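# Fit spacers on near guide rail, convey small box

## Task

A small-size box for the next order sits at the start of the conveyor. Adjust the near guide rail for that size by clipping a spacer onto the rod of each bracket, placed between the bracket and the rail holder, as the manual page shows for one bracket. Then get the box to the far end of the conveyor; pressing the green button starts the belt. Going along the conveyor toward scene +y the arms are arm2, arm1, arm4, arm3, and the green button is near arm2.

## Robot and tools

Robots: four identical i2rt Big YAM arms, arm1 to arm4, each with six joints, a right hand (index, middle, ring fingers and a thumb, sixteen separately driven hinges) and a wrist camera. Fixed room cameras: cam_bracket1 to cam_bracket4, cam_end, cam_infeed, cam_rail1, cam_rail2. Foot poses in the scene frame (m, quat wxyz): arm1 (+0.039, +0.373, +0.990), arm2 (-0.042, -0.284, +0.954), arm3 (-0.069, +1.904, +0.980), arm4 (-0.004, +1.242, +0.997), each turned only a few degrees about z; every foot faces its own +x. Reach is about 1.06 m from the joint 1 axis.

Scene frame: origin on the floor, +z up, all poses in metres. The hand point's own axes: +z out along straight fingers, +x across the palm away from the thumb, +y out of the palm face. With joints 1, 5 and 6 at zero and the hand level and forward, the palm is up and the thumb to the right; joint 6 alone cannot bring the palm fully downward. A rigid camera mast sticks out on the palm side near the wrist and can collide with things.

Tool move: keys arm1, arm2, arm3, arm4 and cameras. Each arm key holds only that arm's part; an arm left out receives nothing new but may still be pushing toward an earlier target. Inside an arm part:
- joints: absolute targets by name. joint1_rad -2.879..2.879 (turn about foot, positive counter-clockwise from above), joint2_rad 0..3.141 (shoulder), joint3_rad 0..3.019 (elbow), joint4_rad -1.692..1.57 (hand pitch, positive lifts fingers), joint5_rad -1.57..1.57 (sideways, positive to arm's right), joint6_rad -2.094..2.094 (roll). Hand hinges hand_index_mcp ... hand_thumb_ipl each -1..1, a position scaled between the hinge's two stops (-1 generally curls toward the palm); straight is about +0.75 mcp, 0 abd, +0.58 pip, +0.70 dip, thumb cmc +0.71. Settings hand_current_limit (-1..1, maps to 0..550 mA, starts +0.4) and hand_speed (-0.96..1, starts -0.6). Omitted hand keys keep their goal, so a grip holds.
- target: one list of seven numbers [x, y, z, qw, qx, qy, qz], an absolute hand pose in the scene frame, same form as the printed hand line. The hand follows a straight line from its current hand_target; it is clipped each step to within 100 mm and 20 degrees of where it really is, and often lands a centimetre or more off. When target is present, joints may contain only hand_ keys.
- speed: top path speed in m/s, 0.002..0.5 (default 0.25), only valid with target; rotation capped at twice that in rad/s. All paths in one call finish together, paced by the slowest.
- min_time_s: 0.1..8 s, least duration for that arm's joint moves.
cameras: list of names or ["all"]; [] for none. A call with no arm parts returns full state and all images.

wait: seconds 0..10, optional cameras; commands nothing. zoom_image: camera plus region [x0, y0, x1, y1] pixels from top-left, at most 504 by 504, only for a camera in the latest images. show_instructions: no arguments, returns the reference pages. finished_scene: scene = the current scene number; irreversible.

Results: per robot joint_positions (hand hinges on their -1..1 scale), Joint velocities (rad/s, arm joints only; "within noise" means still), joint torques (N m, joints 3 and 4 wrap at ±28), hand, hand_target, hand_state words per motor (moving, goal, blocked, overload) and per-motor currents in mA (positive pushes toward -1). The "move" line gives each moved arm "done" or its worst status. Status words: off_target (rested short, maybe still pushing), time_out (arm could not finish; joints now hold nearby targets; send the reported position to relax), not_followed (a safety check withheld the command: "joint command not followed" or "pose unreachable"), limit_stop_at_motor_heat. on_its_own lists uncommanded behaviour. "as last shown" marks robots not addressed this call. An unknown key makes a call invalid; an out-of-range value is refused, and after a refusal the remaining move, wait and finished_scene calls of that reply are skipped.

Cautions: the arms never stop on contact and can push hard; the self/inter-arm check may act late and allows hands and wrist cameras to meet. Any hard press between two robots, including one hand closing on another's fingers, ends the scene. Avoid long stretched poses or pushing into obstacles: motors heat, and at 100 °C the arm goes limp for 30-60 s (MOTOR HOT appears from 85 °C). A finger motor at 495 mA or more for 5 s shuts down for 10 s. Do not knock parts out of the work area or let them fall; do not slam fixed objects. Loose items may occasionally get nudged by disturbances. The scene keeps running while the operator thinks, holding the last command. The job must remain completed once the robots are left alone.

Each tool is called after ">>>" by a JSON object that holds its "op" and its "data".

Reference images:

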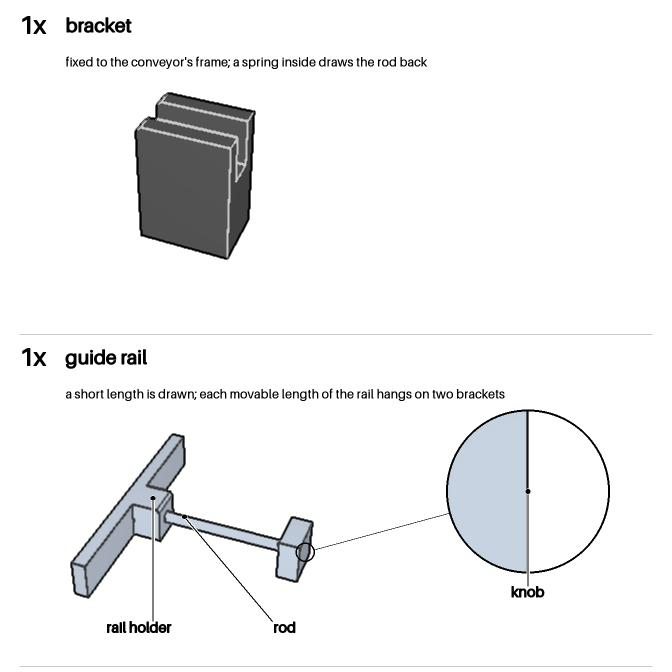

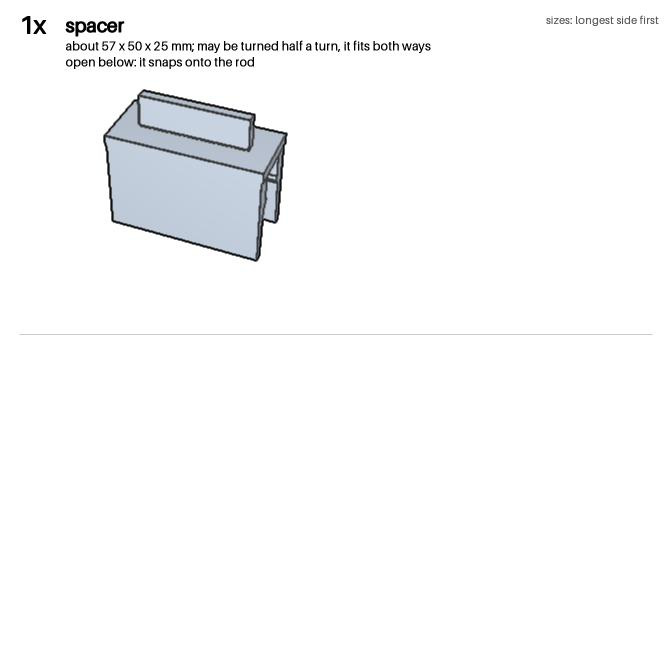

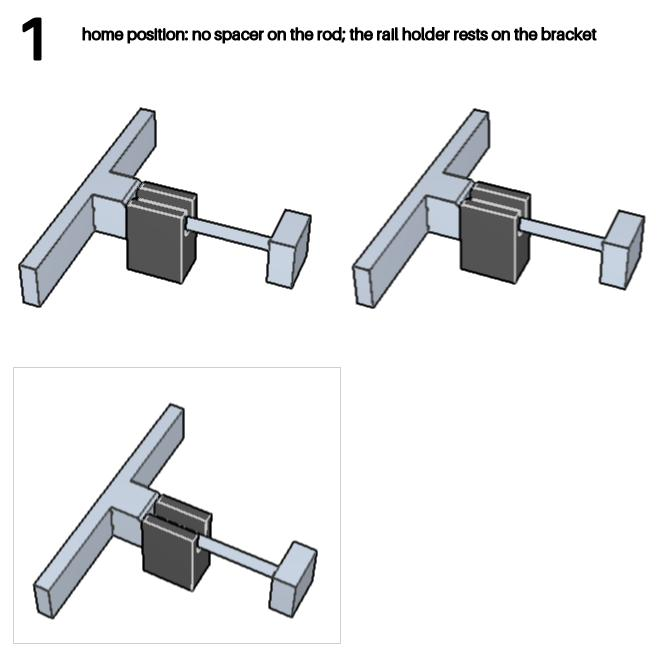

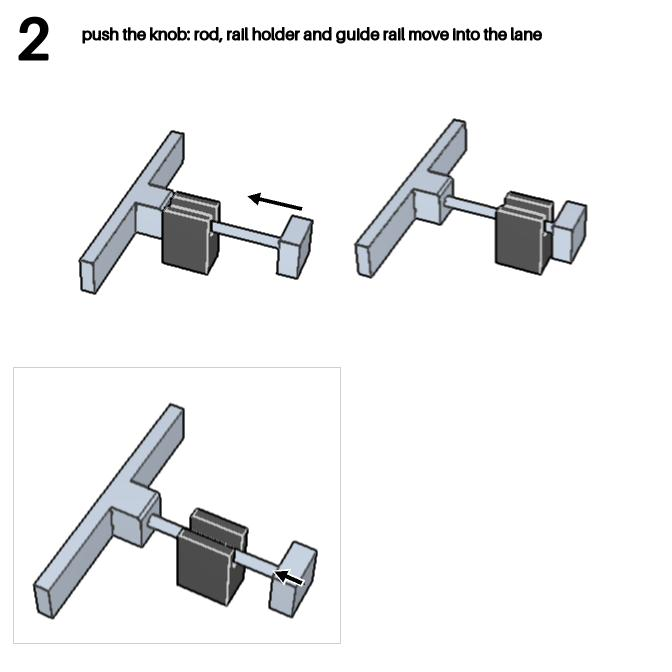

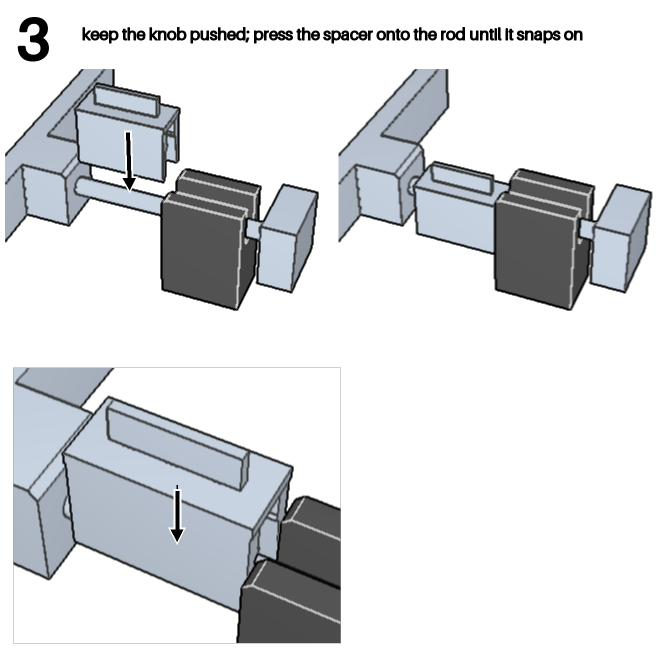

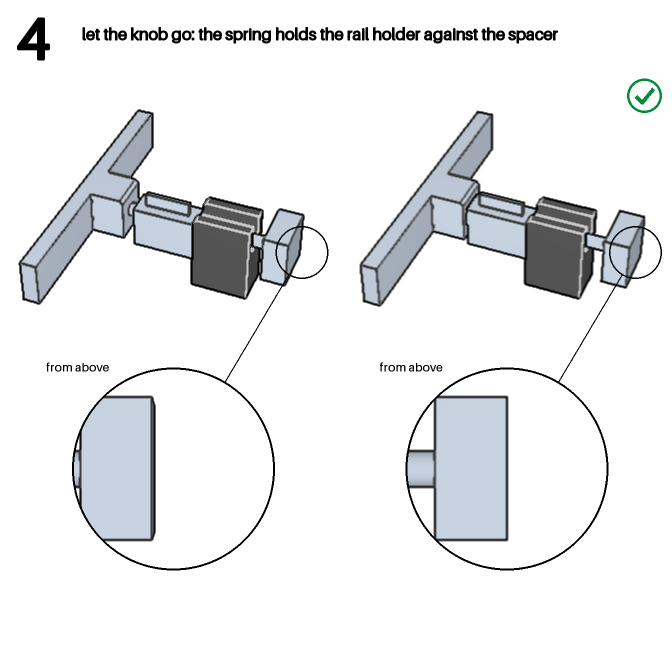

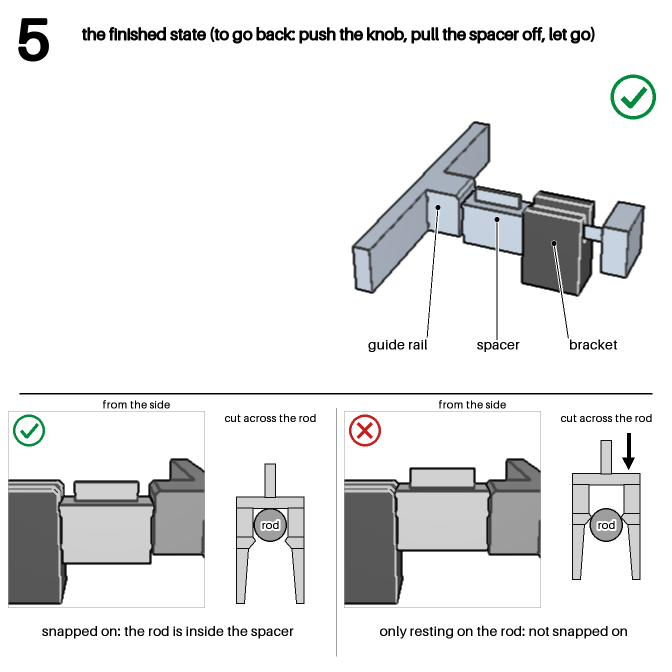

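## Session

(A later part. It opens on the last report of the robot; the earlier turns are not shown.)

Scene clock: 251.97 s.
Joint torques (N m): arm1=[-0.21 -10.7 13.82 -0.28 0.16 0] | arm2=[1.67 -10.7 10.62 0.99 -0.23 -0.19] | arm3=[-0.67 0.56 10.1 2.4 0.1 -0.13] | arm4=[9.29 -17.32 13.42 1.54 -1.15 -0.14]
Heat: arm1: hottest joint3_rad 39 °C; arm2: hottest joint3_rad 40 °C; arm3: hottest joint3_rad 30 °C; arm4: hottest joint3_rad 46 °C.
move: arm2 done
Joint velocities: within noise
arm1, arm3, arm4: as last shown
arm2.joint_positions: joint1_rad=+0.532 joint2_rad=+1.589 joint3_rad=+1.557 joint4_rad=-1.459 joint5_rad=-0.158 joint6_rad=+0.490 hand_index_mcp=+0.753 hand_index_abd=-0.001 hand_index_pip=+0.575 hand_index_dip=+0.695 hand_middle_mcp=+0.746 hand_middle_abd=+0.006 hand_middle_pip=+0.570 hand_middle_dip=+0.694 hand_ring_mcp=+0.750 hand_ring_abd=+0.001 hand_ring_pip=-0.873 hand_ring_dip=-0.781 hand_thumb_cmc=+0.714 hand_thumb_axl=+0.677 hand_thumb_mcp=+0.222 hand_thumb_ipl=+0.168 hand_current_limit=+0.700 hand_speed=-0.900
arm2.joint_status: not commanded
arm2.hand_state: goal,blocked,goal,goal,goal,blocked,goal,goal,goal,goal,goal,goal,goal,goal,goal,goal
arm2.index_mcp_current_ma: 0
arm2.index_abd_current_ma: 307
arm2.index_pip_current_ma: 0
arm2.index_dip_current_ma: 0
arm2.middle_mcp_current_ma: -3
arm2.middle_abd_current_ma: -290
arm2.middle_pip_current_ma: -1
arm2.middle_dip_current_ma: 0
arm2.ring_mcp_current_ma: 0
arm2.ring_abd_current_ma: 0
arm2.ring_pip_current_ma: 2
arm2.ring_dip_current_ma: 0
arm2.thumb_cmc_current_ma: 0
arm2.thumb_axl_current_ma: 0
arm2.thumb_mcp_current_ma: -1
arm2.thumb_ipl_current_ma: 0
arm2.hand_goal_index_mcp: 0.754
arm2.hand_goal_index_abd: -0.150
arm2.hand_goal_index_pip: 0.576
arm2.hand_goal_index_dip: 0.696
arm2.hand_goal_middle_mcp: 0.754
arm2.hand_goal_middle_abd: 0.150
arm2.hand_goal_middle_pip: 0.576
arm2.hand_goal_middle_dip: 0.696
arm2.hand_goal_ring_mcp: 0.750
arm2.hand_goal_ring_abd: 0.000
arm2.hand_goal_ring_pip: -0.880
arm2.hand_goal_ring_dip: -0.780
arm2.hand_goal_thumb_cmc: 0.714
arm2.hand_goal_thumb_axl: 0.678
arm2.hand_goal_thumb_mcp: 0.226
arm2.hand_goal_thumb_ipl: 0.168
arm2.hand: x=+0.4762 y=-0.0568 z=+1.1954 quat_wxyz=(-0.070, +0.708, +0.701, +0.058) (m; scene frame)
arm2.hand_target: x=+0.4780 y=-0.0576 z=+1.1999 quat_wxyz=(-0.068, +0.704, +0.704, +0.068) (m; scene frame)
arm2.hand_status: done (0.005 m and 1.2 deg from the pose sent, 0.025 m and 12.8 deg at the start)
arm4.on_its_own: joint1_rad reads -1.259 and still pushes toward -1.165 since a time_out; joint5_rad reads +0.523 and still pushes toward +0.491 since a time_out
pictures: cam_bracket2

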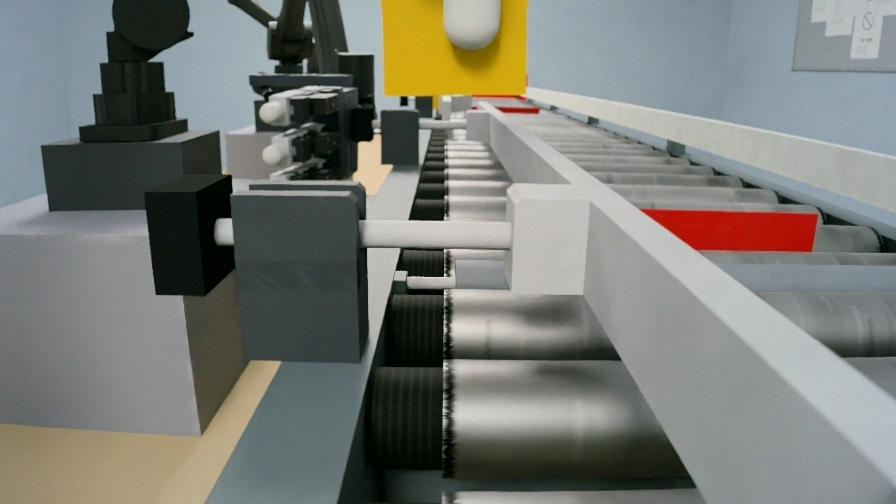

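>>> {"op": "move", "data": {"arm2": {"target": [0.469, -0.0615, 1.178, -0.0678, 0.7038, 0.7038, 0.0678], "speed": 0.1}, "cameras": ["cam_bracket2", "cam_rail1", "arm2_cam_wrist"]}}

>>> {"op": "zoom_image", "data": {"camera": "cam_bracket2", "region": [300, 0, 560, 260]}}

>>> {"op": "zoom_image", "data": {"camera": "arm2_cam_wrist", "region": [240, 40, 440, 190]}}

Scene clock: 253.40 s.
Joint torques (N m): arm1=[0.21 -10.34 13.79 -0.27 0.15 0] | arm2=[0.62 -9.7 10.92 1.06 -0.26 -0.16] | arm3=[-0.67 0.5 10.1 2.4 0.11 -0.13] | arm4=[9.05 -17.32 13.42 1.59 -1.15 -0.14]
Heat: arm1: hottest joint3_rad 39 °C; arm2: hottest joint3_rad 40 °C; arm3: hottest joint3_rad 30 °C; arm4: hottest joint3_rad 46 °C.
move: arm2 done
Joint velocities: within noise
arm1, arm3, arm4: as last shown
arm2.joint_positions: joint1_rad=+0.532 joint2_rad=+1.568 joint3_rad=+1.470 joint4_rad=-1.398 joint5_rad=-0.158 joint6_rad=+0.490 hand_index_mcp=+0.753 hand_index_abd=-0.001 hand_index_pip=+0.575 hand_index_dip=+0.695 hand_middle_mcp=+0.746 hand_middle_abd=+0.006 hand_middle_pip=+0.570 hand_middle_dip=+0.694 hand_ring_mcp=+0.750 hand_ring_abd=+0.001 hand_ring_pip=-0.873 hand_ring_dip=-0.781 hand_thumb_cmc=+0.714 hand_thumb_axl=+0.677 hand_thumb_mcp=+0.222 hand_thumb_ipl=+0.168 hand_current_limit=+0.700 hand_speed=-0.900
arm2.joint_status: not commanded
arm2.hand_state: goal,blocked,goal,goal,goal,blocked,goal,goal,goal,goal,goal,goal,goal,goal,goal,goal
arm2.index_mcp_current_ma: 0
arm2.index_abd_current_ma: 307
arm2.index_pip_current_ma: 0
arm2.index_dip_current_ma: 0
arm2.middle_mcp_current_ma: -3
arm2.middle_abd_current_ma: -290
arm2.middle_pip_current_ma: -1
arm2.middle_dip_current_ma: 0
arm2.ring_mcp_current_ma: 0
arm2.ring_abd_current_ma: 0
arm2.ring_pip_current_ma: 2
arm2.ring_dip_current_ma: 0
arm2.thumb_cmc_current_ma: 0
arm2.thumb_axl_current_ma: 0
arm2.thumb_mcp_current_ma: -1
arm2.thumb_ipl_current_ma: 0
arm2.hand_goal_index_mcp: 0.754
arm2.hand_goal_index_abd: -0.150
arm2.hand_goal_index_pip: 0.576
arm2.hand_goal_index_dip: 0.696
arm2.hand_goal_middle_mcp: 0.754
arm2.hand_goal_middle_abd: 0.150
arm2.hand_goal_middle_pip: 0.576
arm2.hand_goal_middle_dip: 0.696
arm2.hand_goal_ring_mcp: 0.750
arm2.hand_goal_ring_abd: 0.000
arm2.hand_goal_ring_pip: -0.880
arm2.hand_goal_ring_dip: -0.780
arm2.hand_goal_thumb_cmc: 0.714
arm2.hand_goal_thumb_axl: 0.678
arm2.hand_goal_thumb_mcp: 0.226
arm2.hand_goal_thumb_ipl: 0.168
arm2.hand: x=+0.4667 y=-0.0614 z=+1.1718 quat_wxyz=(-0.070, +0.708, +0.701, +0.057) (m; scene frame)
arm2.hand_target: x=+0.4690 y=-0.0616 z=+1.1781 quat_wxyz=(-0.068, +0.704, +0.704, +0.068) (m; scene frame)
arm2.hand_status: done (0.007 m and 1.4 deg from the pose sent, 0.020 m and 1.2 deg at the start)
arm4.on_its_own: joint1_rad reads -1.259 and still pushes toward -1.165 since a time_out; joint5_rad reads +0.523 and still pushes toward +0.491 since a time_out
pictures: arm2_cam_wrist, cam_bracket2, cam_rail1

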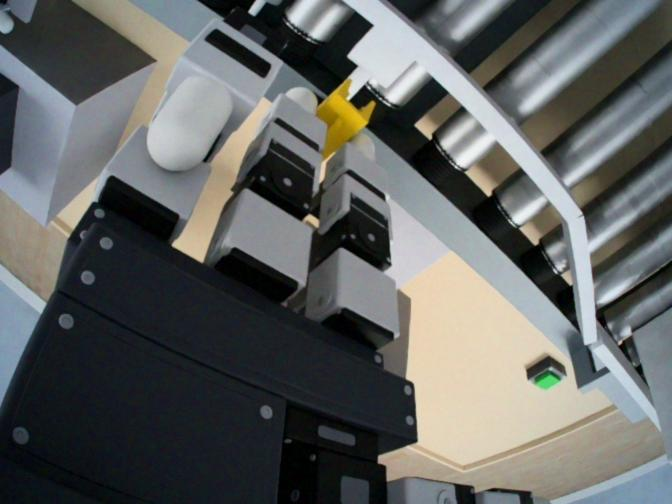

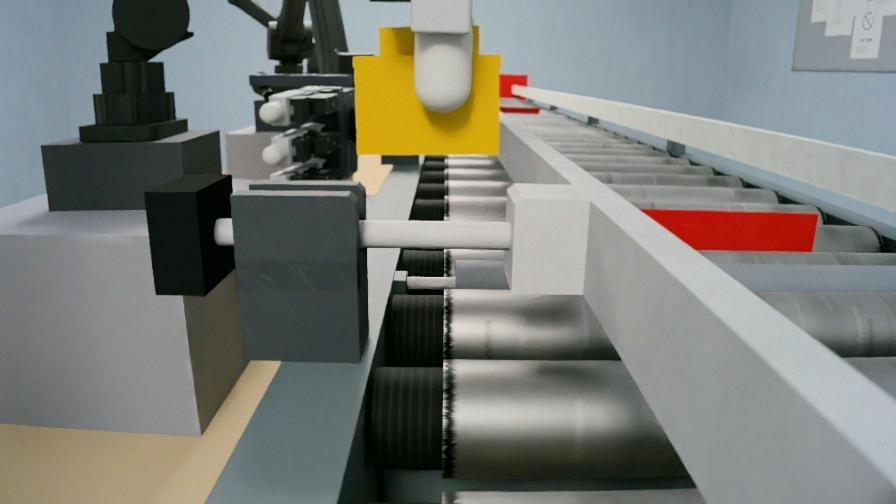

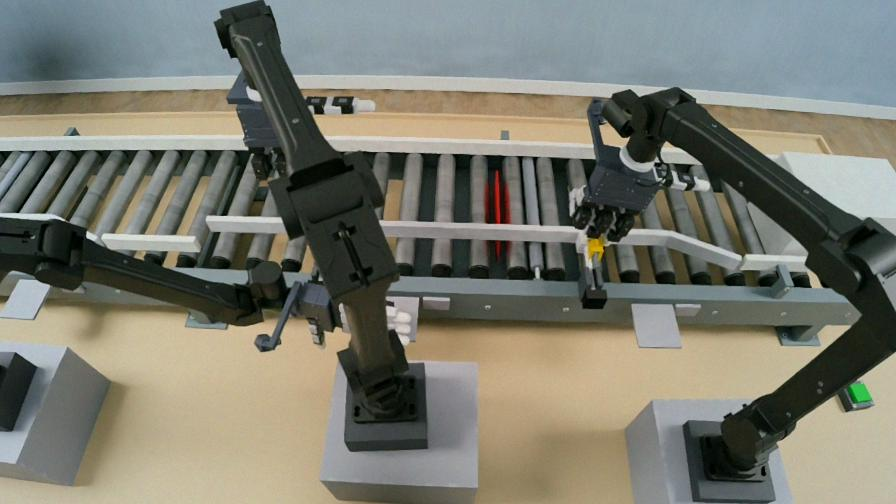

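Scaled by 1.938 from the camera's 896x504 image, which has a finer 1280x720 frame.

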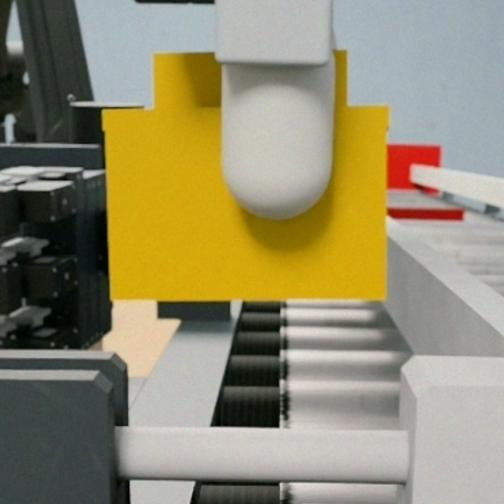

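Scaled by 2.520 from the camera's 672x504 image, which has a finer 960x720 frame.

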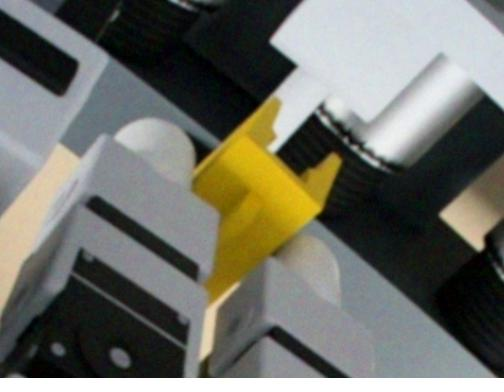

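>>> {"op": "zoom_image", "data": {"camera": "cam_rail1", "region": [520, 180, 680, 320]}}

Scaled by 3.150 from the camera's 896x504 image, which has a finer 1280x720 frame.

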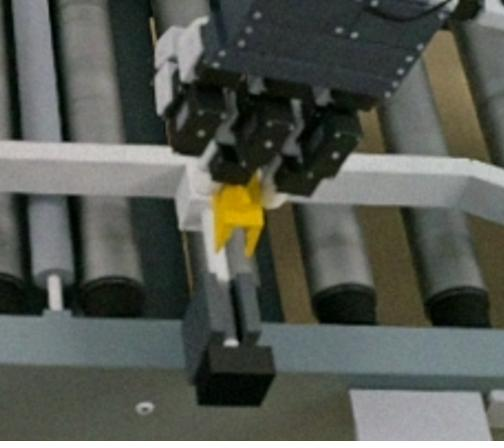

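>>> {"op": "move", "data": {"arm2": {"target": [0.472, -0.0615, 1.163, -0.0678, 0.7038, 0.7038, 0.0678], "speed": 0.1}, "cameras": ["cam_bracket2", "cam_rail1", "arm2_cam_wrist"]}}

>>> {"op": "zoom_image", "data": {"camera": "cam_bracket2", "region": [300, 60, 560, 320]}}

>>> {"op": "zoom_image", "data": {"camera": "cam_rail1", "region": [550, 210, 650, 310]}}

>>> {"op": "zoom_image", "data": {"camera": "arm2_cam_wrist", "region": [240, 40, 440, 190]}}

Scene clock: 254.87 s.
Joint torques (N m): arm1=[0.03 -10.81 13.78 -0.21 0.13 0.01] | arm2=[0.44 -9.23 10.95 0.73 -0.26 -0.25] | arm3=[-0.62 0.5 10.1 2.39 0.11 -0.13] | arm4=[9.23 -17.38 13.41 1.55 -1.14 -0.15]
Heat: arm1: hottest joint3_rad 39 °C; arm2: hottest joint3_rad 40 °C; arm3: hottest joint3_rad 30 °C; arm4: hottest joint3_rad 46 °C.
move: arm2 done
Joint velocities: within noise
arm1.joint_positions: joint1_rad=+0.426 joint2_rad=+1.393 joint3_rad=+1.504 joint4_rad=-1.689 joint5_rad=-0.005 joint6_rad=+0.512 hand_index_mcp=+0.748 hand_index_abd=-0.008 hand_index_pip=+0.574 hand_index_dip=+0.696 hand_middle_mcp=+0.753 hand_middle_abd=+0.012 hand_middle_pip=+0.576 hand_middle_dip=+0.696 hand_ring_mcp=+0.749 hand_ring_abd=+0.001 hand_ring_pip=-0.884 hand_ring_dip=-0.780 hand_thumb_cmc=+0.713 hand_thumb_axl=+0.677 hand_thumb_mcp=+0.223 hand_thumb_ipl=+0.168 hand_current_limit=+0.700 hand_speed=-0.600
arm1.joint_status: not commanded
arm1.hand_state: goal,blocked,goal,goal,goal,blocked,goal,goal,goal,goal,goal,goal,goal,goal,goal,goal
arm1.index_mcp_current_ma: -1
arm1.index_abd_current_ma: 225
arm1.index_pip_current_ma: 0
arm1.index_dip_current_ma: 0
arm1.middle_mcp_current_ma: 0
arm1.middle_abd_current_ma: -214
arm1.middle_pip_current_ma: 0
arm1.middle_dip_current_ma: 0
arm1.ring_mcp_current_ma: 0
arm1.ring_abd_current_ma: 0
arm1.ring_pip_current_ma: 1
arm1.ring_dip_current_ma: 0
arm1.thumb_cmc_current_ma: 0
arm1.thumb_axl_current_ma: 0
arm1.thumb_mcp_current_ma: 0
arm1.thumb_ipl_current_ma: 0
arm1.hand_goal_index_mcp: 0.754
arm1.hand_goal_index_abd: -0.150
arm1.hand_goal_index_pip: 0.576
arm1.hand_goal_index_dip: 0.696
arm1.hand_goal_middle_mcp: 0.754
arm1.hand_goal_middle_abd: 0.150
arm1.hand_goal_middle_pip: 0.576
arm1.hand_goal_middle_dip: 0.696
arm1.hand_goal_ring_mcp: 0.750
arm1.hand_goal_ring_abd: 0.000
arm1.hand_goal_ring_pip: -0.890
arm1.hand_goal_ring_dip: -0.780
arm1.hand_goal_thumb_cmc: 0.714
arm1.hand_goal_thumb_axl: 0.678
arm1.hand_goal_thumb_mcp: 0.226
arm1.hand_goal_thumb_ipl: 0.168
arm1.hand: x=+0.4720 y=+0.5491 z=+1.2986 quat_wxyz=(-0.001, +0.707, +0.707, -0.005) (m; scene frame)
arm1.hand_target: x=+0.4792 y=+0.5526 z=+1.3195 quat_wxyz=(+0.006, +0.707, +0.707, +0.014) (m; scene frame)
arm1.hand_status: not commanded
arm2.joint_positions: joint1_rad=+0.532 joint2_rad=+1.568 joint3_rad=+1.446 joint4_rad=-1.361 joint5_rad=-0.158 joint6_rad=+0.487 hand_index_mcp=+0.753 hand_index_abd=-0.001 hand_index_pip=+0.575 hand_index_dip=+0.695 hand_middle_mcp=+0.746 hand_middle_abd=+0.006 hand_middle_pip=+0.570 hand_middle_dip=+0.694 hand_ring_mcp=+0.750 hand_ring_abd=+0.001 hand_ring_pip=-0.873 hand_ring_dip=-0.781 hand_thumb_cmc=+0.714 hand_thumb_axl=+0.677 hand_thumb_mcp=+0.222 hand_thumb_ipl=+0.168 hand_current_limit=+0.700 hand_speed=-0.900
arm2.joint_status: not commanded
arm2.hand_state: goal,blocked,goal,goal,goal,blocked,goal,goal,goal,goal,goal,goal,goal,goal,goal,goal
arm2.index_mcp_current_ma: 0
arm2.index_abd_current_ma: 307
arm2.index_pip_current_ma: 0
arm2.index_dip_current_ma: 0
arm2.middle_mcp_current_ma: -3
arm2.middle_abd_current_ma: -290
arm2.middle_pip_current_ma: -1
arm2.middle_dip_current_ma: 0
arm2.ring_mcp_current_ma: 0
arm2.ring_abd_current_ma: 0
arm2.ring_pip_current_ma: 2
arm2.ring_dip_current_ma: 0
arm2.thumb_cmc_current_ma: 0
arm2.thumb_axl_current_ma: 0
arm2.thumb_mcp_current_ma: -1
arm2.thumb_ipl_current_ma: 0
arm2.hand_goal_index_mcp: 0.754
arm2.hand_goal_index_abd: -0.150
arm2.hand_goal_index_pip: 0.576
arm2.hand_goal_index_dip: 0.696
arm2.hand_goal_middle_mcp: 0.754
arm2.hand_goal_middle_abd: 0.150
arm2.hand_goal_middle_pip: 0.576
arm2.hand_goal_middle_dip: 0.696
arm2.hand_goal_ring_mcp: 0.750
arm2.hand_goal_ring_abd: 0.000
arm2.hand_goal_ring_pip: -0.880
arm2.hand_goal_ring_dip: -0.780
arm2.hand_goal_thumb_cmc: 0.714
arm2.hand_goal_thumb_axl: 0.678
arm2.hand_goal_thumb_mcp: 0.226
arm2.hand_goal_thumb_ipl: 0.168
arm2.hand: x=+0.4686 y=-0.0600 z=+1.1638 quat_wxyz=(-0.068, +0.706, +0.702, +0.063) (m; scene frame)
arm2.hand_target: x=+0.4720 y=-0.0615 z=+1.1631 quat_wxyz=(-0.068, +0.704, +0.704, +0.068) (m; scene frame)
arm2.hand_status: done (0.004 m and 0.6 deg from the pose sent, 0.010 m and 1.4 deg at the start)
arm3.joint_positions: joint1_rad=+0.019 joint2_rad=+0.621 joint3_rad=+1.445 joint4_rad=-1.172 joint5_rad=+0.010 joint6_rad=+1.142 hand_index_mcp=+0.755 hand_index_abd=+0.001 hand_index_pip=+0.577 hand_index_dip=+0.696 hand_middle_mcp=+0.755 hand_middle_abd=+0.001 hand_middle_pip=+0.577 hand_middle_dip=+0.696 hand_ring_mcp=+0.755 hand_ring_abd=+0.001 hand_ring_pip=+0.577 hand_ring_dip=+0.696 hand_thumb_cmc=+0.715 hand_thumb_axl=+0.677 hand_thumb_mcp=+0.226 hand_thumb_ipl=+0.168 hand_current_limit=+0.400 hand_speed=-0.600
arm3.joint_status: not commanded
arm3.hand_state: goal,goal,goal,goal,goal,goal,goal,goal,goal,goal,goal,goal,goal,goal,goal,goal
arm3.index_mcp_current_ma: 1
arm3.index_abd_current_ma: 1
arm3.index_pip_current_ma: 1
arm3.index_dip_current_ma: 0
arm3.middle_mcp_current_ma: 1
arm3.middle_abd_current_ma: 1
arm3.middle_pip_current_ma: 1
arm3.middle_dip_current_ma: 0
arm3.ring_mcp_current_ma: 1
arm3.ring_abd_current_ma: 1
arm3.ring_pip_current_ma: 1
arm3.ring_dip_current_ma: 0
arm3.thumb_cmc_current_ma: 1
arm3.thumb_axl_current_ma: -1
arm3.thumb_mcp_current_ma: 0
arm3.thumb_ipl_current_ma: 0
arm3.hand_goal_index_mcp: 0.754
arm3.hand_goal_index_abd: 0.000
arm3.hand_goal_index_pip: 0.576
arm3.hand_goal_index_dip: 0.696
arm3.hand_goal_middle_mcp: 0.754
arm3.hand_goal_middle_abd: 0.000
arm3.hand_goal_middle_pip: 0.576
arm3.hand_goal_middle_dip: 0.696
arm3.hand_goal_ring_mcp: 0.754
arm3.hand_goal_ring_abd: 0.000
arm3.hand_goal_ring_pip: 0.576
arm3.hand_goal_ring_dip: 0.696
arm3.hand_goal_thumb_cmc: 0.714
arm3.hand_goal_thumb_axl: 0.678
arm3.hand_goal_thumb_mcp: 0.226
arm3.hand_goal_thumb_ipl: 0.168
arm3.hand: x=+0.1747 y=+1.8084 z=+1.5973 quat_wxyz=(+0.136, +0.802, +0.159, +0.560) (m; scene frame)
arm3.hand_target: x=+0.1704 y=+1.8085 z=+1.6097 quat_wxyz=(+0.138, +0.794, +0.157, +0.571) (m; scene frame)
arm3.hand_status: not commanded
arm4.joint_positions: joint1_rad=-1.259 joint2_rad=+2.492 joint3_rad=+1.577 joint4_rad=+0.861 joint5_rad=+0.523 joint6_rad=+1.566 hand_index_mcp=+0.725 hand_index_abd=-0.039 hand_index_pip=+0.565 hand_index_dip=+0.695 hand_middle_mcp=+0.755 hand_middle_abd=+0.003 hand_middle_pip=+0.577 hand_middle_dip=+0.696 hand_ring_mcp=+0.755 hand_ring_abd=+0.003 hand_ring_pip=+0.577 hand_ring_dip=+0.696 hand_thumb_cmc=+0.715 hand_thumb_axl=+0.677 hand_thumb_mcp=+0.226 hand_thumb_ipl=+0.168 hand_current_limit=+0.400 hand_speed=-0.600
arm4.joint_status: not commanded
arm4.hand_state: blocked,blocked,goal,goal,goal,goal,goal,goal,goal,goal,goal,goal,goal,goal,goal,goal
arm4.index_mcp_current_ma: -96
arm4.index_abd_current_ma: -107
arm4.index_pip_current_ma: -28
arm4.index_dip_current_ma: -2
arm4.middle_mcp_current_ma: 2
arm4.middle_abd_current_ma: 5
arm4.middle_pip_current_ma: 1
arm4.middle_dip_current_ma: 0
arm4.ring_mcp_current_ma: 2
arm4.ring_abd_current_ma: 6
arm4.ring_pip_current_ma: 1
arm4.ring_dip_current_ma: 0
arm4.thumb_cmc_current_ma: 1
arm4.thumb_axl_current_ma: -1
arm4.thumb_mcp_current_ma: 0
arm4.thumb_ipl_current_ma: -1
arm4.hand_goal_index_mcp: 0.754
arm4.hand_goal_index_abd: 0.000
arm4.hand_goal_index_pip: 0.576
arm4.hand_goal_index_dip: 0.696
arm4.hand_goal_middle_mcp: 0.754
arm4.hand_goal_middle_abd: 0.000
arm4.hand_goal_middle_pip: 0.576
arm4.hand_goal_middle_dip: 0.696
arm4.hand_goal_ring_mcp: 0.754
arm4.hand_goal_ring_abd: 0.000
arm4.hand_goal_ring_pip: 0.576
arm4.hand_goal_ring_dip: 0.696
arm4.hand_goal_thumb_cmc: 0.714
arm4.hand_goal_thumb_axl: 0.678
arm4.hand_goal_thumb_mcp: 0.226
arm4.hand_goal_thumb_ipl: 0.168
arm4.on_its_own: joint1_rad reads -1.259 and still pushes toward -1.165 since a time_out; joint5_rad reads +0.523 and still pushes toward +0.491 since a time_out
arm4.hand: x=+0.1475 y=+0.4622 z=+0.9695 quat_wxyz=(+0.522, +0.483, -0.539, +0.451) (m; scene frame)
arm4.hand_target: x=+0.2366 y=+0.4557 z=+0.9906 quat_wxyz=(+0.499, +0.502, -0.502, +0.497) (m; scene frame)
arm4.hand_status: not commanded
pictures: arm2_cam_wrist, cam_bracket2, cam_rail1

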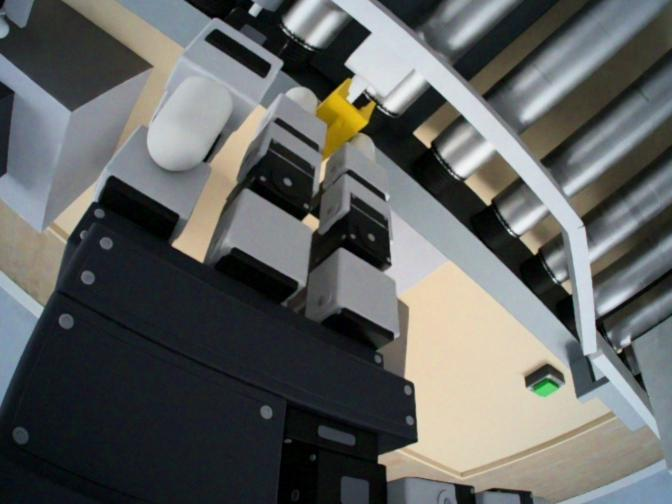

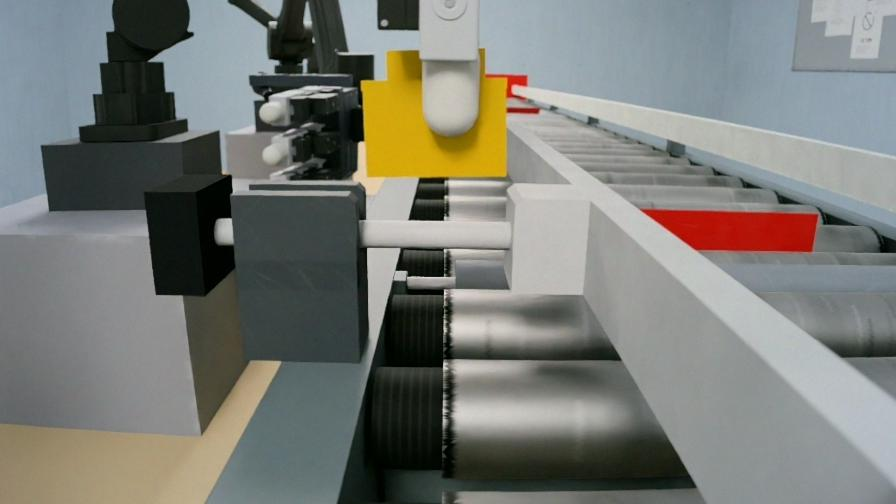

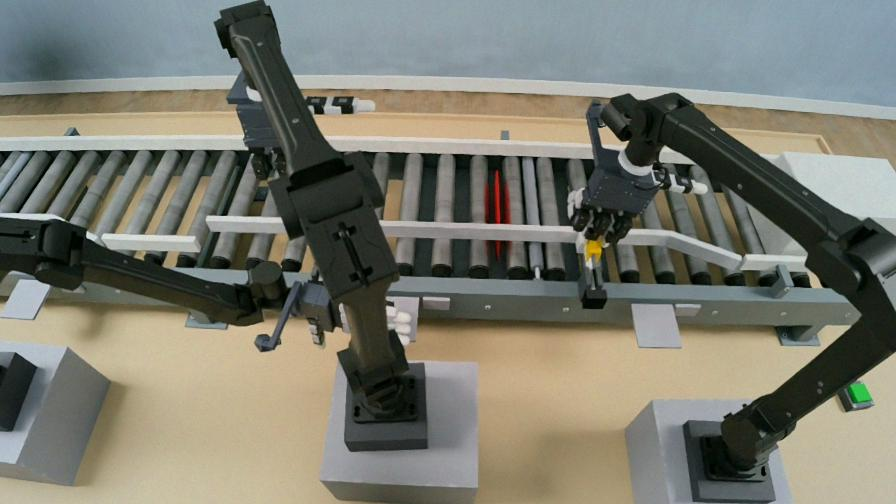

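Scaled by 1.938 from the camera's 896x504 image, which has a finer 1280x720 frame.

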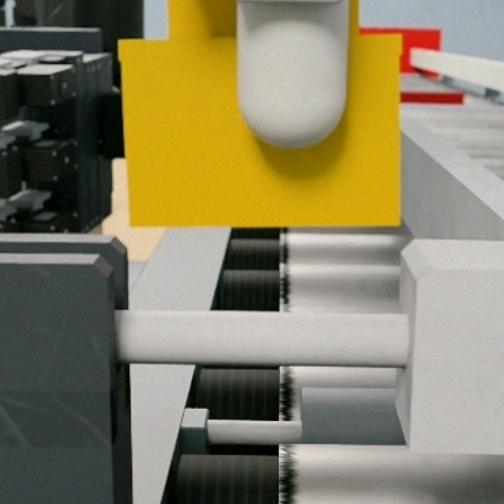

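Scaled by 5.040 from the camera's 896x504 image, which has a finer 1280x720 frame.

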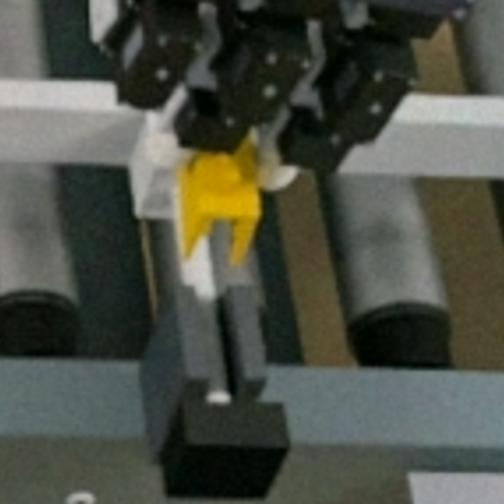

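Scaled by 2.520 from the camera's 672x504 image, which has a finer 960x720 frame.

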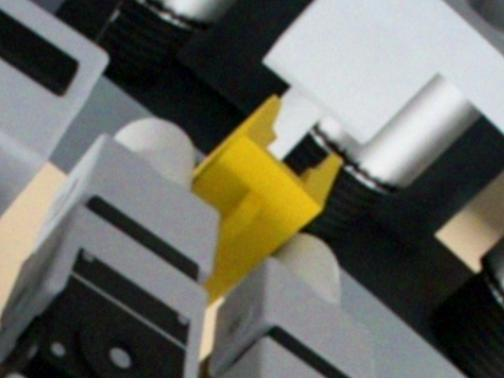

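>>> {"op": "move", "data": {"arm2": {"target": [0.475, -0.0625, 1.150, -0.0678, 0.7038, 0.7038, 0.0678], "speed": 0.1}, "cameras": ["cam_bracket2", "cam_rail1", "arm2_cam_wrist"]}}

>>> {"op": "zoom_image", "data": {"camera": "cam_bracket2", "region": [300, 60, 560, 320]}}

>>> {"op": "zoom_image", "data": {"camera": "cam_rail1", "region": [550, 210, 650, 310]}}

>>> {"op": "zoom_image", "data": {"camera": "arm2_cam_wrist", "region": [290, 50, 430, 155]}}

Scene clock: 257.07 s.
Joint torques (N m): arm1=[0.09 -10.64 13.91 -0.28 0.15 0] | arm2=[0.5 -8.47 10.55 1.07 -0.27 -0.22] | arm3=[-0.67 0.56 10.1 2.39 0.11 -0.12] | arm4=[9.17 -17.32 13.45 1.62 -1.15 -0.14]
Heat: arm1: hottest joint3_rad 39 °C; arm2: hottest joint3_rad 40 °C; arm3: hottest joint3_rad 30 °C; arm4: hottest joint3_rad 46 °C.
move: arm2 done
Joint velocities: within noise
arm1, arm3, arm4: as last shown
arm2.joint_positions: joint1_rad=+0.528 joint2_rad=+1.568 joint3_rad=+1.425 joint4_rad=-1.329 joint5_rad=-0.159 joint6_rad=+0.482 hand_index_mcp=+0.753 hand_index_abd=-0.001 hand_index_pip=+0.575 hand_index_dip=+0.695 hand_middle_mcp=+0.746 hand_middle_abd=+0.006 hand_middle_pip=+0.570 hand_middle_dip=+0.694 hand_ring_mcp=+0.750 hand_ring_abd=+0.001 hand_ring_pip=-0.873 hand_ring_dip=-0.781 hand_thumb_cmc=+0.714 hand_thumb_axl=+0.677 hand_thumb_mcp=+0.222 hand_thumb_ipl=+0.168 hand_current_limit=+0.700 hand_speed=-0.900
arm2.joint_status: not commanded
arm2.hand_state: goal,blocked,goal,goal,goal,blocked,goal,goal,goal,goal,goal,goal,goal,goal,goal,goal
arm2.index_mcp_current_ma: 0
arm2.index_abd_current_ma: 307
arm2.index_pip_current_ma: 0
arm2.index_dip_current_ma: 0
arm2.middle_mcp_current_ma: -3
arm2.middle_abd_current_ma: -290
arm2.middle_pip_current_ma: -1
arm2.middle_dip_current_ma: 0
arm2.ring_mcp_current_ma: 0
arm2.ring_abd_current_ma: 0
arm2.ring_pip_current_ma: 2
arm2.ring_dip_current_ma: 0
arm2.thumb_cmc_current_ma: 0
arm2.thumb_axl_current_ma: 0
arm2.thumb_mcp_current_ma: -1
arm2.thumb_ipl_current_ma: 0
arm2.hand_goal_index_mcp: 0.754
arm2.hand_goal_index_abd: -0.150
arm2.hand_goal_index_pip: 0.576
arm2.hand_goal_index_dip: 0.696
arm2.hand_goal_middle_mcp: 0.754
arm2.hand_goal_middle_abd: 0.150
arm2.hand_goal_middle_pip: 0.576
arm2.hand_goal_middle_dip: 0.696
arm2.hand_goal_ring_mcp: 0.750
arm2.hand_goal_ring_abd: 0.000
arm2.hand_goal_ring_pip: -0.880
arm2.hand_goal_ring_dip: -0.780
arm2.hand_goal_thumb_cmc: 0.714
arm2.hand_goal_thumb_axl: 0.678
arm2.hand_goal_thumb_mcp: 0.226
arm2.hand_goal_thumb_ipl: 0.168
arm2.hand: x=+0.4707 y=-0.0611 z=+1.1564 quat_wxyz=(-0.067, +0.706, +0.702, +0.068) (m; scene frame)
arm2.hand_target: x=+0.4748 y=-0.0626 z=+1.1500 quat_wxyz=(-0.068, +0.704, +0.704, +0.068) (m; scene frame)
arm2.hand_status: done (0.008 m and 0.3 deg from the pose sent, 0.015 m and 0.6 deg at the start)
arm4.on_its_own: joint1_rad reads -1.259 and still pushes toward -1.165 since a time_out; joint5_rad reads +0.523 and still pushes toward +0.491 since a time_out
pictures: arm2_cam_wrist, cam_bracket2, cam_rail1

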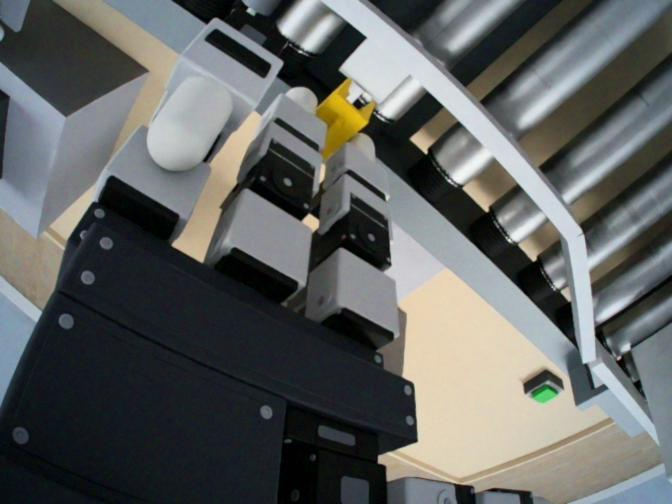

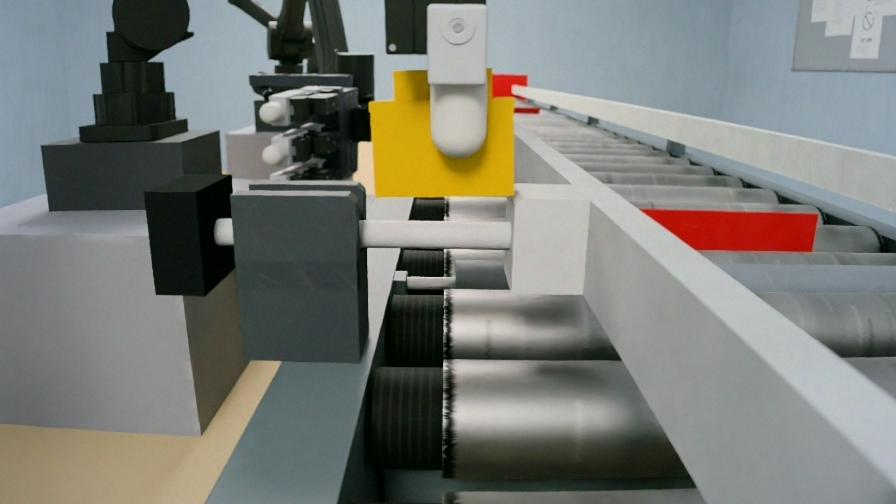

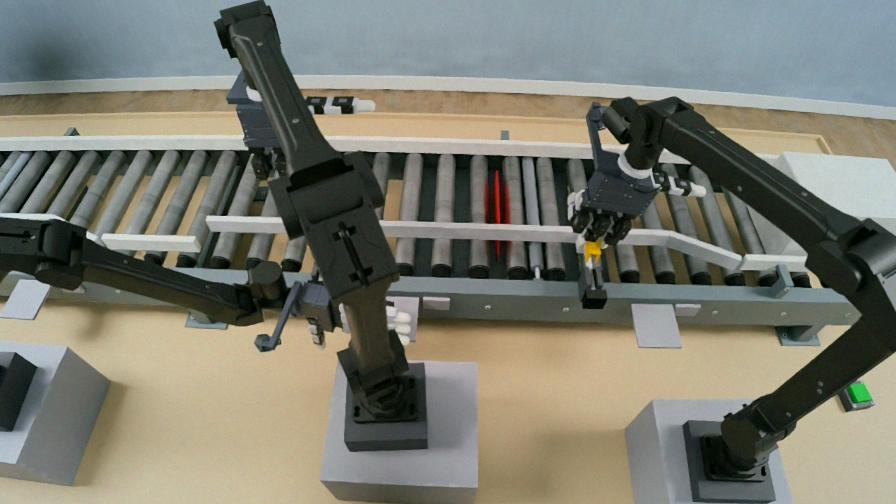

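Scaled by 1.938 from the camera's 896x504 image, which has a finer 1280x720 frame.

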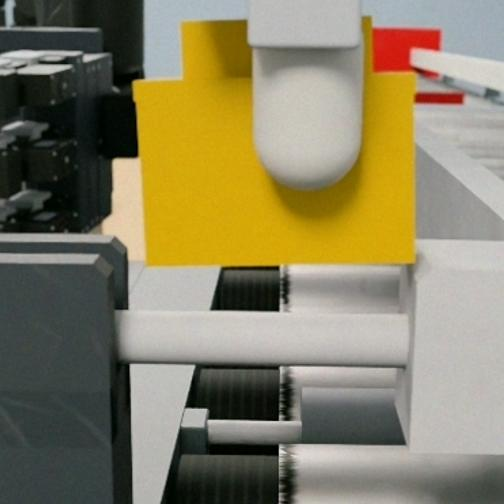

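Scaled by 5.040 from the camera's 896x504 image, which has a finer 1280x720 frame.

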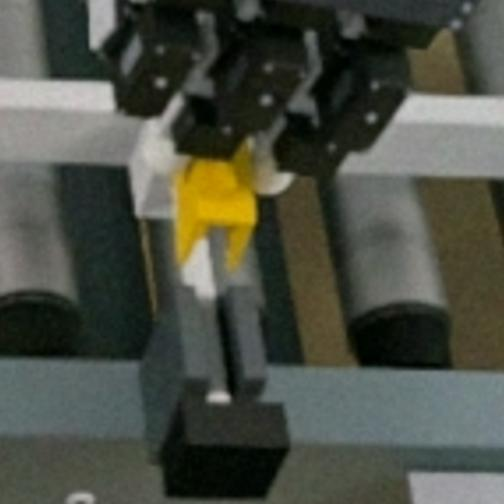

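Scaled by 3.600 from the camera's 672x504 image, which has a finer 960x720 frame.

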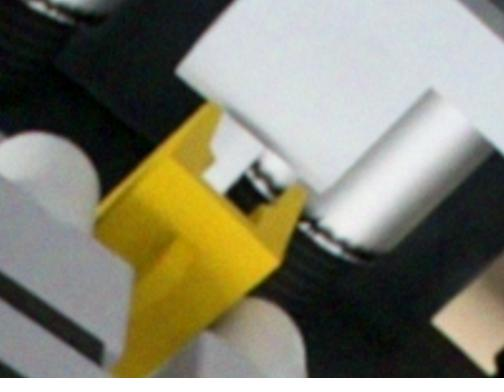

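>>> {"op": "move", "data": {"arm2": {"target": [0.4675, -0.0615, 1.132, -0.0678, 0.7038, 0.7038, 0.0678], "speed": 0.1}, "cameras": ["cam_bracket2", "cam_rail1", "arm2_cam_wrist"]}}

>>> {"op": "zoom_image", "data": {"camera": "cam_bracket2", "region": [300, 60, 560, 320]}}

>>> {"op": "zoom_image", "data": {"camera": "cam_rail1", "region": [550, 210, 650, 310]}}

>>> {"op": "zoom_image", "data": {"camera": "arm2_cam_wrist", "region": [290, 50, 430, 155]}}

Scene clock: 259.17 s.
Joint torques (N m): arm1=[0.15 -10.7 13.85 -0.27 0.17 0.03] | arm2=[2.2 -9.11 9.83 1.43 -0.09 -0.05] | arm3=[-0.67 0.5 10.11 2.4 0.1 -0.12] | arm4=[9.23 -17.32 13.45 1.58 -1.15 -0.14]
Heat: arm1: hottest joint3_rad 39 °C; arm2: hottest joint3_rad 40 °C; arm3: hottest joint3_rad 30 °C; arm4: hottest joint3_rad 46 °C.
move: arm2 done
Joint velocities: within noise
arm1, arm3, arm4: as last shown
arm2.joint_positions: joint1_rad=+0.528 joint2_rad=+1.566 joint3_rad=+1.376 joint4_rad=-1.290 joint5_rad=-0.162 joint6_rad=+0.482 hand_index_mcp=+0.759 hand_index_abd=-0.002 hand_index_pip=+0.578 hand_index_dip=+0.696 hand_middle_mcp=+0.770 hand_middle_abd=+0.011 hand_middle_pip=+0.585 hand_middle_dip=+0.698 hand_ring_mcp=+0.750 hand_ring_abd=+0.001 hand_ring_pip=-0.873 hand_ring_dip=-0.781 hand_thumb_cmc=+0.714 hand_thumb_axl=+0.677 hand_thumb_mcp=+0.222 hand_thumb_ipl=+0.168 hand_current_limit=+0.700 hand_speed=-0.900
arm2.joint_status: not commanded
arm2.hand_state: goal,blocked,goal,goal,goal,blocked,goal,goal,goal,goal,goal,goal,goal,goal,goal,goal
arm2.index_mcp_current_ma: 1
arm2.index_abd_current_ma: 304
arm2.index_pip_current_ma: 0
arm2.index_dip_current_ma: 0
arm2.middle_mcp_current_ma: 8
arm2.middle_abd_current_ma: -273
arm2.middle_pip_current_ma: 3
arm2.middle_dip_current_ma: 0
arm2.ring_mcp_current_ma: 0
arm2.ring_abd_current_ma: 0
arm2.ring_pip_current_ma: 2
arm2.ring_dip_current_ma: 0
arm2.thumb_cmc_current_ma: 0
arm2.thumb_axl_current_ma: 0
arm2.thumb_mcp_current_ma: -1
arm2.thumb_ipl_current_ma: 0
arm2.hand_goal_index_mcp: 0.754
arm2.hand_goal_index_abd: -0.150
arm2.hand_goal_index_pip: 0.576
arm2.hand_goal_index_dip: 0.696
arm2.hand_goal_middle_mcp: 0.754
arm2.hand_goal_middle_abd: 0.150
arm2.hand_goal_middle_pip: 0.576
arm2.hand_goal_middle_dip: 0.696
arm2.hand_goal_ring_mcp: 0.750
arm2.hand_goal_ring_abd: 0.000
arm2.hand_goal_ring_pip: -0.880
arm2.hand_goal_ring_dip: -0.780
arm2.hand_goal_thumb_cmc: 0.714
arm2.hand_goal_thumb_axl: 0.678
arm2.hand_goal_thumb_mcp: 0.226
arm2.hand_goal_thumb_ipl: 0.168
arm2.hand: x=+0.4652 y=-0.0629 z=+1.1382 quat_wxyz=(-0.070, +0.706, +0.702, +0.065) (m; scene frame)
arm2.hand_target: x=+0.4674 y=-0.0615 z=+1.1321 quat_wxyz=(-0.068, +0.704, +0.704, +0.068) (m; scene frame)
arm2.hand_status: done (0.007 m and 0.5 deg from the pose sent, 0.025 m and 0.3 deg at the start)
arm4.on_its_own: joint1_rad reads -1.259 and still pushes toward -1.165 since a time_out; joint5_rad reads +0.523 and still pushes toward +0.491 since a time_out
pictures: arm2_cam_wrist, cam_bracket2, cam_rail1

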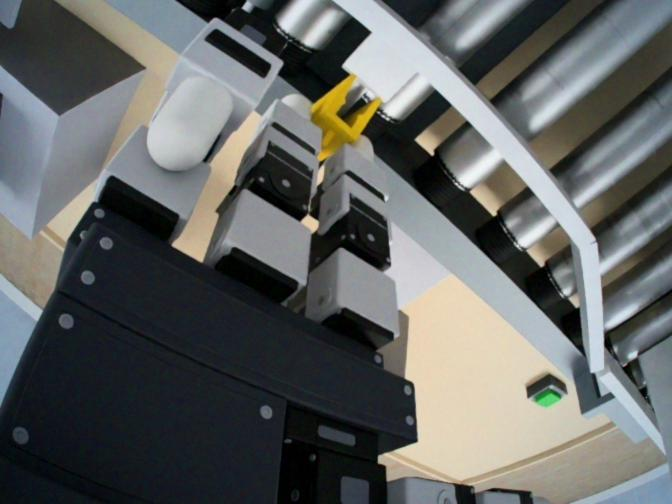

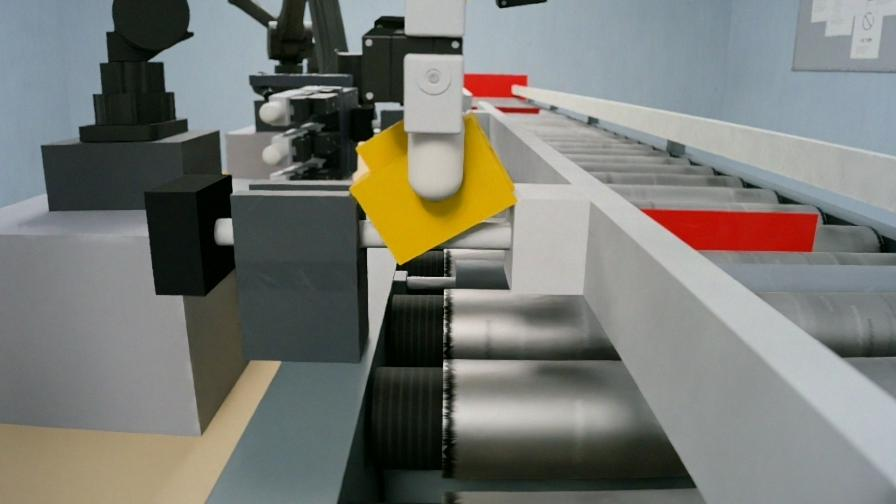

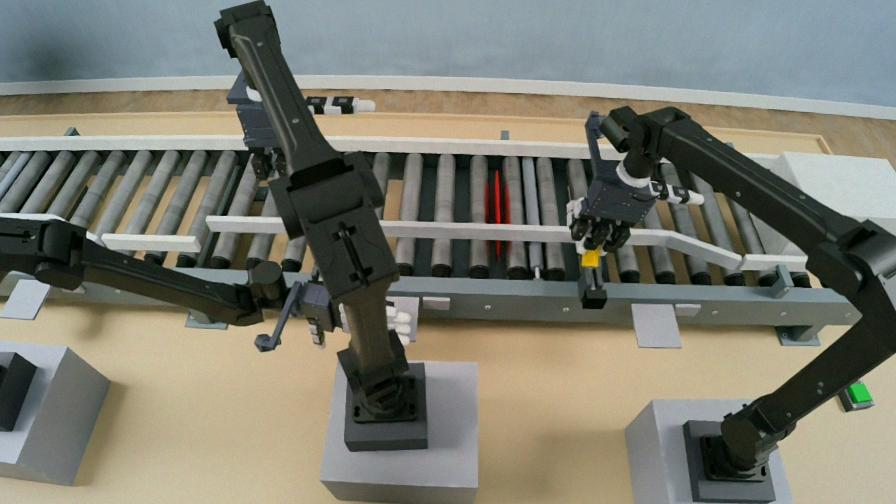

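Scaled by 1.938 from the camera's 896x504 image, which has a finer 1280x720 frame.

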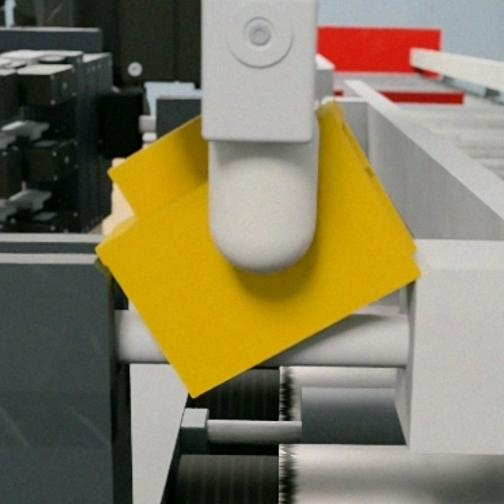

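Scaled by 5.040 from the camera's 896x504 image, which has a finer 1280x720 frame.

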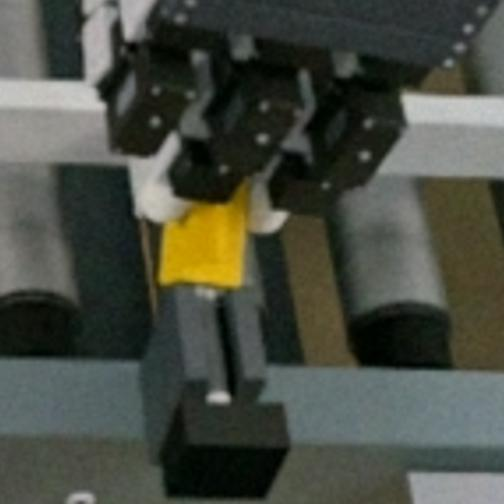

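Scaled by 3.600 from the camera's 672x504 image, which has a finer 960x720 frame.

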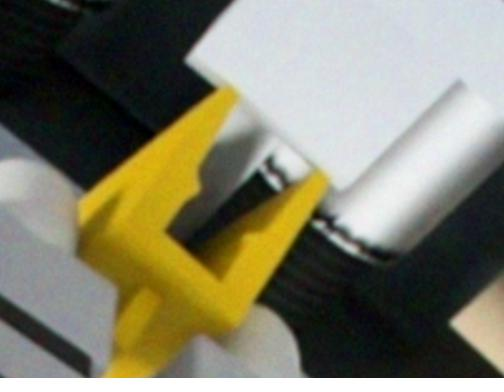

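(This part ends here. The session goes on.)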